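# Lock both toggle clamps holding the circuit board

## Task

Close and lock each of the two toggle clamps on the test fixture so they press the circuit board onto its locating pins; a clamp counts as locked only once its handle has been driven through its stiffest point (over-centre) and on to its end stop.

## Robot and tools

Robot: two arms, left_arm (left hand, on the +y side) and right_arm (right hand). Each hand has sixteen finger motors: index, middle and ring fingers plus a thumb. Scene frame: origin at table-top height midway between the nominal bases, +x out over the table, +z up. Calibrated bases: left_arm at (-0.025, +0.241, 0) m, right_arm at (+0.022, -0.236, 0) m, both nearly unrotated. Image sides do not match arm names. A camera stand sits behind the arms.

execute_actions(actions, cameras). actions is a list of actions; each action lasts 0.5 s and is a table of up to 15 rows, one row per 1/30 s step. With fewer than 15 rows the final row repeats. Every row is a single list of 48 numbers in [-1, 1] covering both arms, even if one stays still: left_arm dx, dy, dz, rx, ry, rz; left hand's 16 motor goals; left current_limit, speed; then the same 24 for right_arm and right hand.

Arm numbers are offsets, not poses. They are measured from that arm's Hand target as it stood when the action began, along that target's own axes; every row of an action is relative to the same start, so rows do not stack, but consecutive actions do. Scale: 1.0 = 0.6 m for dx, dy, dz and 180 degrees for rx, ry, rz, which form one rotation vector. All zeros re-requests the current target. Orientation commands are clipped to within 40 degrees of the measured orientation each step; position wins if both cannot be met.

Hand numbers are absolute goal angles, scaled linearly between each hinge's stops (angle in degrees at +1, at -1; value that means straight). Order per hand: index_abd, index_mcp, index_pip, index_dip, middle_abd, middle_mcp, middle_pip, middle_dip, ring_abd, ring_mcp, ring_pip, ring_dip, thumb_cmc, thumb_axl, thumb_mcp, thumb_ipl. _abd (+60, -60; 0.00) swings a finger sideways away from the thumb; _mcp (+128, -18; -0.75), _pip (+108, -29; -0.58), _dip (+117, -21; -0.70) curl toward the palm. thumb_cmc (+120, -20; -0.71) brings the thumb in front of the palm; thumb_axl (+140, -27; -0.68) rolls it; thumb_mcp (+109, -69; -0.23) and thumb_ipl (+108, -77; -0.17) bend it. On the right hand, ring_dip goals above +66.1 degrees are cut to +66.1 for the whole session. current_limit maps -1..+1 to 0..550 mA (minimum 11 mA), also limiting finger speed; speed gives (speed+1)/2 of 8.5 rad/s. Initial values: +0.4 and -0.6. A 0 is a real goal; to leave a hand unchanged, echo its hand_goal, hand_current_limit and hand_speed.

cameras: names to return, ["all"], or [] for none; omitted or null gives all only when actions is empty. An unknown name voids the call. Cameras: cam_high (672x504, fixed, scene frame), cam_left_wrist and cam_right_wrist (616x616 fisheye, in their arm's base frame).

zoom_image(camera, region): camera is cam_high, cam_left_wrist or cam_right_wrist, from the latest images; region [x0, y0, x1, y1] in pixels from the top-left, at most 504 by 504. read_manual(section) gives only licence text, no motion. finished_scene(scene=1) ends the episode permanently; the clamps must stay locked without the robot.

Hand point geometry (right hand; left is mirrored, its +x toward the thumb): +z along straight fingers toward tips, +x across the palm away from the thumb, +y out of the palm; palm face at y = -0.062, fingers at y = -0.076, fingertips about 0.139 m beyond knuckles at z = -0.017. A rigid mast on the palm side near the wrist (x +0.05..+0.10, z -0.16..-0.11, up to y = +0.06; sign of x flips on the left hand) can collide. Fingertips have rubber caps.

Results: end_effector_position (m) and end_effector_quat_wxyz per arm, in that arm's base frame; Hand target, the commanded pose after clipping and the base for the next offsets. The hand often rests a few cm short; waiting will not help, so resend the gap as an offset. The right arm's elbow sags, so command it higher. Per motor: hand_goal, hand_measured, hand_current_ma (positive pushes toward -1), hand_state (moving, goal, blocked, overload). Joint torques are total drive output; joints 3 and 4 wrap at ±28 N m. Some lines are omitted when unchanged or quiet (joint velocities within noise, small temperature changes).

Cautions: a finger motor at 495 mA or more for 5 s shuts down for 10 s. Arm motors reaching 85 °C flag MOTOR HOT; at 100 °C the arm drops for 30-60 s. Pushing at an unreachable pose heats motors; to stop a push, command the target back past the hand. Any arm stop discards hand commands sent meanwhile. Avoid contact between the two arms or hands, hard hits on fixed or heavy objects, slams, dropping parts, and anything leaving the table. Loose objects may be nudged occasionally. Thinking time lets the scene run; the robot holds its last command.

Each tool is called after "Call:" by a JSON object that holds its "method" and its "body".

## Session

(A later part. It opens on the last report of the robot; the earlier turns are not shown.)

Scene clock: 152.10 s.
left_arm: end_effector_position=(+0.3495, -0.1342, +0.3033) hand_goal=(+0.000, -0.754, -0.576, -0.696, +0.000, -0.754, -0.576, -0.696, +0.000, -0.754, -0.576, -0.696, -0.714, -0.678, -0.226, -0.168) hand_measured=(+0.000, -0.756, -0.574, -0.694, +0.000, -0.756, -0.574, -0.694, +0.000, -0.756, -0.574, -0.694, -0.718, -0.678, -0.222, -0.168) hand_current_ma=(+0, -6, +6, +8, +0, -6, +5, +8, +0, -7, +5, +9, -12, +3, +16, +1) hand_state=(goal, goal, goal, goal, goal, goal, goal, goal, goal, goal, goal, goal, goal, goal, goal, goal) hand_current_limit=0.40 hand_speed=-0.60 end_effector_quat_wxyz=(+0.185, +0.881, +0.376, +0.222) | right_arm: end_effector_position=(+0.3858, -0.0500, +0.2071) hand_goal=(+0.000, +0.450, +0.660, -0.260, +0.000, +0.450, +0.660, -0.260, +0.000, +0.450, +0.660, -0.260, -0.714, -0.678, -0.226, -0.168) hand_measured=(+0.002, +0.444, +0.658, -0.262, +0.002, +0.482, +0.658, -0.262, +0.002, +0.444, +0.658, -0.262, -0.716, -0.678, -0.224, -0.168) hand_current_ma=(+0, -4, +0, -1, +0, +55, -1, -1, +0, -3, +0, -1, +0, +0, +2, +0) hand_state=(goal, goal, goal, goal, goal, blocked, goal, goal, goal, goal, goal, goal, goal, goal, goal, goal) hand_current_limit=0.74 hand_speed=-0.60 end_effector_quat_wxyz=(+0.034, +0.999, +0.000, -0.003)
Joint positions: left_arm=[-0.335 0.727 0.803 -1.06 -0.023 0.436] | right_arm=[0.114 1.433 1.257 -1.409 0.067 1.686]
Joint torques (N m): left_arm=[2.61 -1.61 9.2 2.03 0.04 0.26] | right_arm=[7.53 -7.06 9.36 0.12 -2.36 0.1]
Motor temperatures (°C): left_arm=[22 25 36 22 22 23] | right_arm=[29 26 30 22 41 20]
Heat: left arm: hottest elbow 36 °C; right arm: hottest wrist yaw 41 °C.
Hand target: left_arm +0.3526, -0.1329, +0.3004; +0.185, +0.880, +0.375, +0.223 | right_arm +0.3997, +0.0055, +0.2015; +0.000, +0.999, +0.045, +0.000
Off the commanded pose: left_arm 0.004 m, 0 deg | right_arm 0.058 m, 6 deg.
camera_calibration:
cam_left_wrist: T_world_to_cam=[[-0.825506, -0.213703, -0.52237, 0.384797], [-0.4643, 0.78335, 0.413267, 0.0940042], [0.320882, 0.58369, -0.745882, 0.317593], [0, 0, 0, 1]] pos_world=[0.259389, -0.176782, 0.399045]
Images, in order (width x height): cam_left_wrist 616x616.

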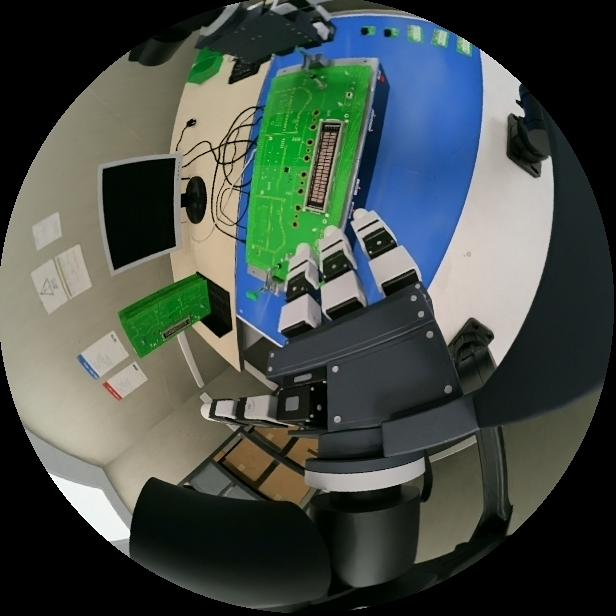

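Call:
{"method": "execute_actions", "body": {"actions": [[[0,0,0,0,0,0,0,-0.754,-0.576,-0.696,0,-0.754,-0.576,-0.696,0,-0.754,-0.576,-0.696,-0.714,-0.678,-0.226,-0.168,0.4,-0.6,0.003,-0.03,-0.003,0,0,-0.008,0,0.4,0.66,-0.26,0,0.4,0.66,-0.26,0,0.4,0.66,-0.26,-0.714,-0.678,-0.226,-0.168,0.74,-0.6]],[[0,0,0,0,0,0,0,-0.754,-0.576,-0.696,0,-0.754,-0.576,-0.696,0,-0.754,-0.576,-0.696,-0.714,-0.678,-0.226,-0.168,0.4,-0.6,0.003,-0.03,-0.003,0,0,-0.008,0,0.4,0.66,-0.26,0,0.4,0.66,-0.26,0,0.4,0.66,-0.26,-0.714,-0.678,-0.226,-0.168,0.74,-0.6]]], "cameras": ["cam_left_wrist"]}}

Call:
{"method": "zoom_image", "body": {"camera": "cam_left_wrist", "region": [260, 10, 340, 90]}}

Scene clock: 153.60 s.
left_arm: end_effector_position=(+0.3495, -0.1342, +0.3033) hand_goal=(+0.000, -0.754, -0.576, -0.696, +0.000, -0.754, -0.576, -0.696, +0.000, -0.754, -0.576, -0.696, -0.714, -0.678, -0.226, -0.168) hand_measured=(+0.000, -0.756, -0.574, -0.694, +0.000, -0.756, -0.574, -0.694, +0.000, -0.756, -0.574, -0.694, -0.718, -0.678, -0.222, -0.168) hand_current_ma=(+0, -6, +6, +8, +0, -6, +5, +8, +0, -7, +5, +9, -12, +3, +16, +1) hand_state=(goal, goal, goal, goal, goal, goal, goal, goal, goal, goal, goal, goal, goal, goal, goal, goal) hand_current_limit=0.40 hand_speed=-0.60 end_effector_quat_wxyz=(+0.185, +0.881, +0.376, +0.222) | right_arm: end_effector_position=(+0.3859, -0.0484, +0.2101) hand_goal=(+0.000, +0.400, +0.660, -0.260, +0.000, +0.400, +0.660, -0.260, +0.000, +0.400, +0.660, -0.260, -0.714, -0.678, -0.226, -0.168) hand_measured=(+0.002, +0.394, +0.658, -0.262, +0.002, +0.476, +0.658, -0.262, +0.002, +0.396, +0.658, -0.262, -0.716, -0.678, -0.224, -0.168) hand_current_ma=(+0, -3, +0, -1, +0, +200, -1, -1, +0, -3, +0, -1, +0, +0, +2, +0) hand_state=(goal, goal, goal, goal, goal, blocked, goal, goal, goal, goal, goal, goal, goal, goal, goal, goal) hand_current_limit=0.74 hand_speed=-0.60 end_effector_quat_wxyz=(+0.055, +0.998, -0.002, +0.000)
Joint positions: left_arm=[-0.335 0.727 0.803 -1.06 -0.023 0.436] | right_arm=[0.135 1.436 1.257 -1.409 0.11 1.711]
Joint torques (N m): left_arm=[2.84 -1.67 9.2 2.06 0.04 0.26] | right_arm=[11.93 -7.36 10.09 -0.5 -4.06 0.05]
Heat: left arm: hottest elbow 36 °C; right arm: hottest wrist yaw 42 °C.
Hand target: left_arm +0.3526, -0.1329, +0.3004; +0.185, +0.880, +0.375, +0.223 | right_arm +0.3996, +0.0417, +0.2052; +0.000, +0.998, +0.070, +0.000
Off the commanded pose: left_arm 0.004 m, 0 deg | right_arm 0.091 m, 10 deg.
camera_calibration:
cam_left_wrist: T_world_to_cam=[[-0.825506, -0.213703, -0.52237, 0.384797], [-0.4643, 0.78335, 0.413267, 0.0940042], [0.320882, 0.58369, -0.745882, 0.317593], [0, 0, 0, 1]] pos_world=[0.259389, -0.176782, 0.399045]
Images, in order (width x height): cam_left_wrist 616x616.

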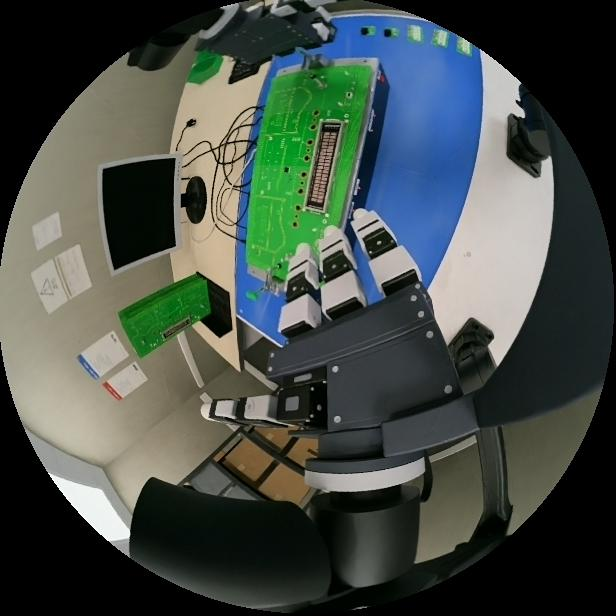

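Scaled by 6.300 from the camera's 616x616 image, which has a finer 880x880 frame.

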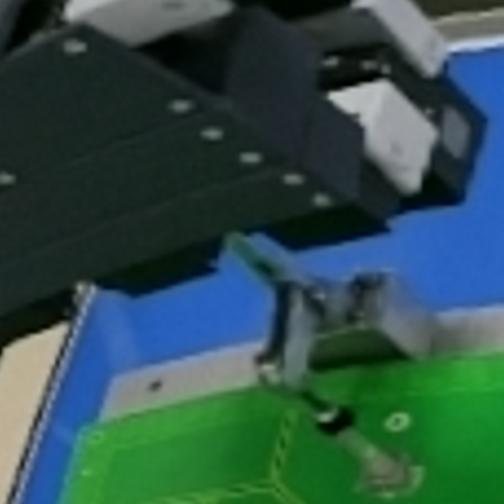

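Call:
{"method": "execute_actions", "body": {"actions": [[[0,0,0,0,0,0,0,-0.754,-0.576,-0.696,0,-0.754,-0.576,-0.696,0,-0.754,-0.576,-0.696,-0.714,-0.678,-0.226,-0.168,0.4,-0.6,0,0.12,0,0,0,0.02,0,0.4,0.66,-0.26,0,0.4,0.66,-0.26,0,0.4,0.66,-0.26,-0.714,-0.678,-0.226,-0.168,0.6,-0.6]],[[0,0,0,0,0,0,0,-0.754,-0.576,-0.696,0,-0.754,-0.576,-0.696,0,-0.754,-0.576,-0.696,-0.714,-0.678,-0.226,-0.168,0.4,-0.6,0,0.1,0,0,0,0,0,0.4,0.66,-0.26,0,0.4,0.66,-0.26,0,0.4,0.66,-0.26,-0.714,-0.678,-0.226,-0.168,0.6,-0.6]],[[0,0,0,0,0,0,0,-0.754,-0.576,-0.696,0,-0.754,-0.576,-0.696,0,-0.754,-0.576,-0.696,-0.714,-0.678,-0.226,-0.168,0.4,-0.6,0,0.1,-0.05,0,0,0,0,0.4,0.66,-0.26,0,0.4,0.66,-0.26,0,0.4,0.66,-0.26,-0.714,-0.678,-0.226,-0.168,0.4,-0.6]],[[0,0,0,0,0,0,0,-0.754,-0.576,-0.696,0,-0.754,-0.576,-0.696,0,-0.754,-0.576,-0.696,-0.714,-0.678,-0.226,-0.168,0.4,-0.6,0,0.1,-0.05,0,0,0,0,0.4,0.66,-0.26,0,0.4,0.66,-0.26,0,0.4,0.66,-0.26,-0.714,-0.678,-0.226,-0.168,0.4,-0.6]]], "cameras": ["cam_left_wrist", "cam_high"]}}

Call:
{"method": "zoom_image", "body": {"camera": "cam_left_wrist", "region": [260, 10, 340, 90]}}

Call:
{"method": "zoom_image", "body": {"camera": "cam_high", "region": [285, 295, 335, 345]}}

Scene clock: 157.27 s.
left_arm: end_effector_position=(+0.3495, -0.1342, +0.3033) hand_goal=(+0.000, -0.754, -0.576, -0.696, +0.000, -0.754, -0.576, -0.696, +0.000, -0.754, -0.576, -0.696, -0.714, -0.678, -0.226, -0.168) hand_measured=(+0.000, -0.756, -0.574, -0.694, +0.000, -0.756, -0.574, -0.694, +0.000, -0.756, -0.574, -0.694, -0.718, -0.678, -0.222, -0.168) hand_current_ma=(+0, -6, +6, +8, +0, -6, +5, +8, +0, -7, +5, +9, -12, +3, +16, +1) hand_state=(goal, goal, goal, goal, goal, goal, goal, goal, goal, goal, goal, goal, goal, goal, goal, goal) hand_current_limit=0.40 hand_speed=-0.60 end_effector_quat_wxyz=(+0.185, +0.881, +0.376, +0.222) | right_arm: end_effector_position=(+0.4092, -0.2060, +0.2441) hand_goal=(+0.000, +0.400, +0.660, -0.260, +0.000, +0.400, +0.660, -0.260, +0.000, +0.400, +0.660, -0.260, -0.714, -0.678, -0.226, -0.168) hand_measured=(+0.002, +0.394, +0.658, -0.262, +0.002, +0.392, +0.658, -0.262, +0.002, +0.394, +0.658, -0.262, -0.714, -0.678, -0.224, -0.168) hand_current_ma=(+0, -4, +0, -1, +0, -6, -1, -1, +0, -4, +0, -1, +0, +0, +2, +0) hand_state=(goal, goal, goal, goal, goal, goal, goal, goal, goal, goal, goal, goal, goal, goal, goal, goal) hand_current_limit=0.40 hand_speed=-0.60 end_effector_quat_wxyz=(-0.004, +0.999, +0.033, -0.021)
Joint positions: left_arm=[-0.335 0.727 0.803 -1.06 -0.023 0.436] | right_arm=[-0.271 1.524 1.47 -1.559 0.004 1.233]
Joint torques (N m): left_arm=[2.78 -1.61 9.22 2.07 0.04 0.25] | right_arm=[-0.15 -9.99 12.12 -0.55 0.14 -0.06]
Heat: left arm: hottest elbow 36 °C; right arm: hottest wrist yaw 42 °C.
Hand target: left_arm +0.3526, -0.1329, +0.3004; +0.185, +0.880, +0.375, +0.223 | right_arm +0.4234, -0.2090, +0.2652; +0.000, +0.999, +0.039, +0.000
Off the commanded pose: left_arm 0.004 m, 0 deg | right_arm 0.026 m, 3 deg.
camera_calibration:
cam_left_wrist: T_world_to_cam=[[-0.825506, -0.213703, -0.52237, 0.384797], [-0.4643, 0.78335, 0.413267, 0.0940042], [0.320882, 0.58369, -0.745882, 0.317593], [0, 0, 0, 1]] pos_world=[0.259389, -0.176782, 0.399045]
Images, in order (width x height): cam_high 672x504, cam_left_wrist 616x616.

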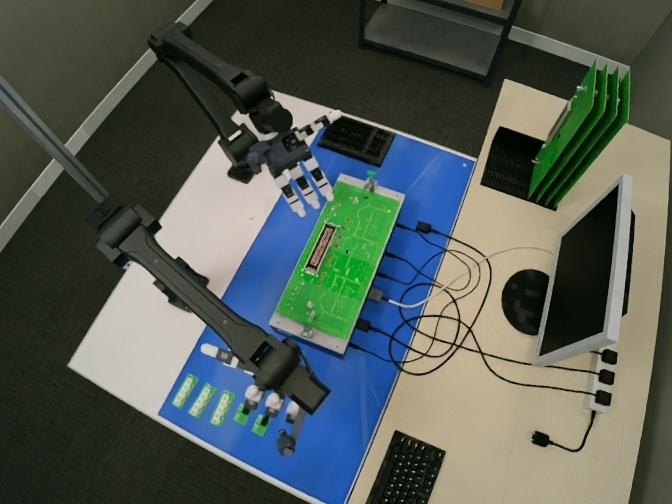

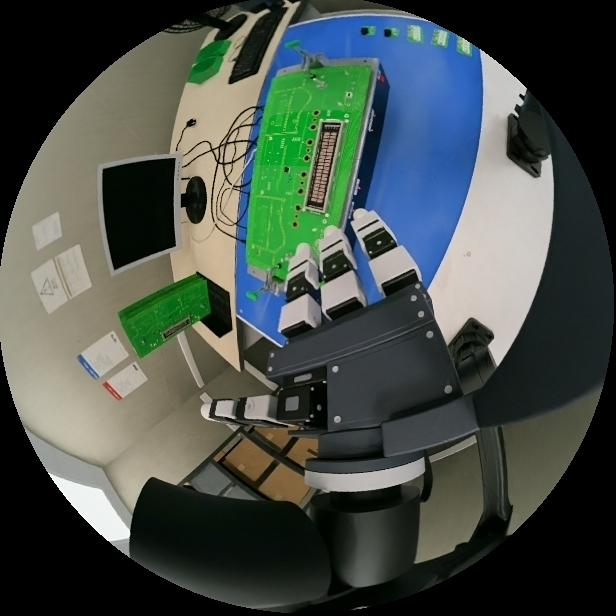

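Scaled by 6.300 from the camera's 616x616 image, which has a finer 880x880 frame.

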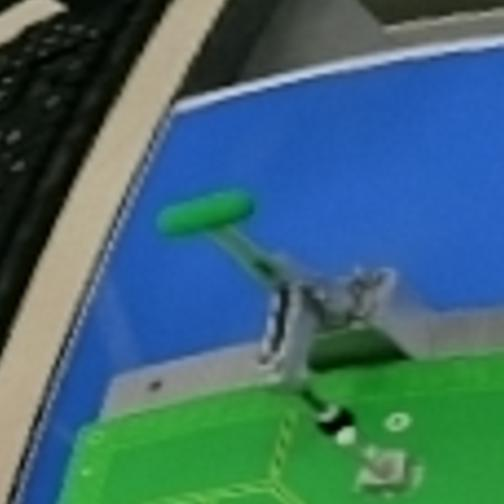

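Scaled by 10.080 from the camera's 672x504 image, which has a finer 960x720 frame.

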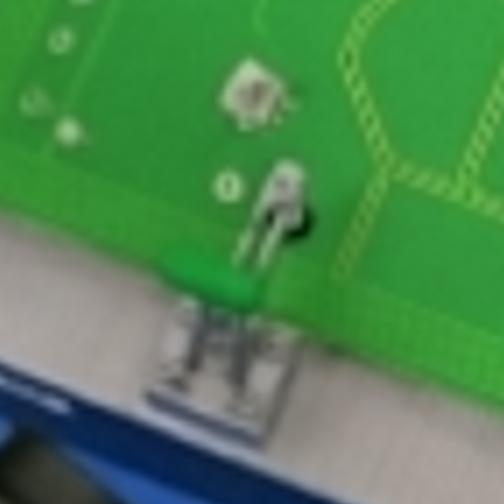

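Call:
{"method": "zoom_image", "body": {"camera": "cam_high", "region": [350, 155, 400, 205]}}

Call:
{"method": "zoom_image", "body": {"camera": "cam_left_wrist", "region": [240, 255, 290, 305]}}

Call:
{"method": "zoom_image", "body": {"camera": "cam_left_wrist", "region": [280, 35, 330, 85]}}

Scaled by 10.080 from the camera's 672x504 image, which has a finer 960x720 frame.

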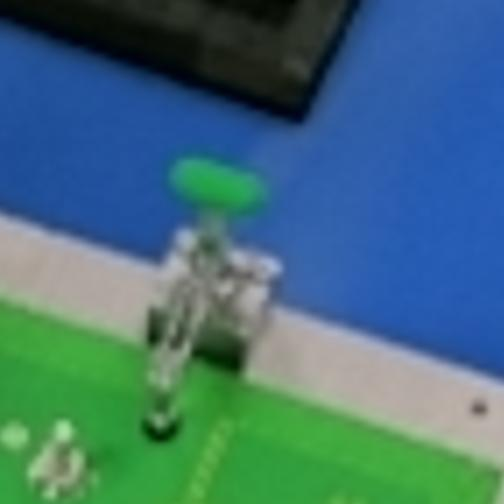

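Scaled by 10.080 from the camera's 616x616 image, which has a finer 880x880 frame.

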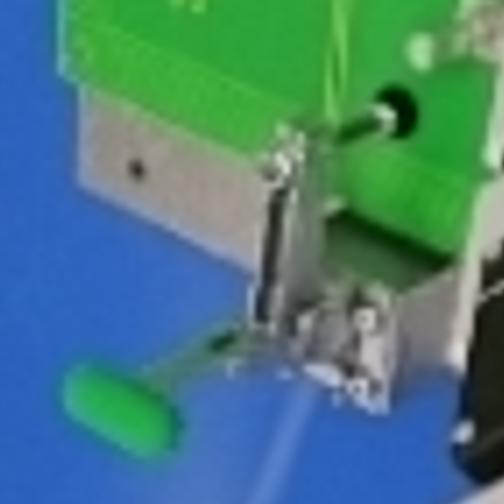

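Scaled by 10.080 from the camera's 616x616 image, which has a finer 880x880 frame.

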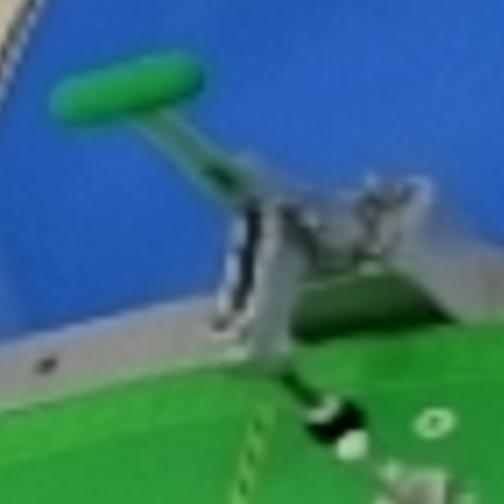

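Call:
{"method": "finished_scene", "body": {}}

The scene is finished: the task was done.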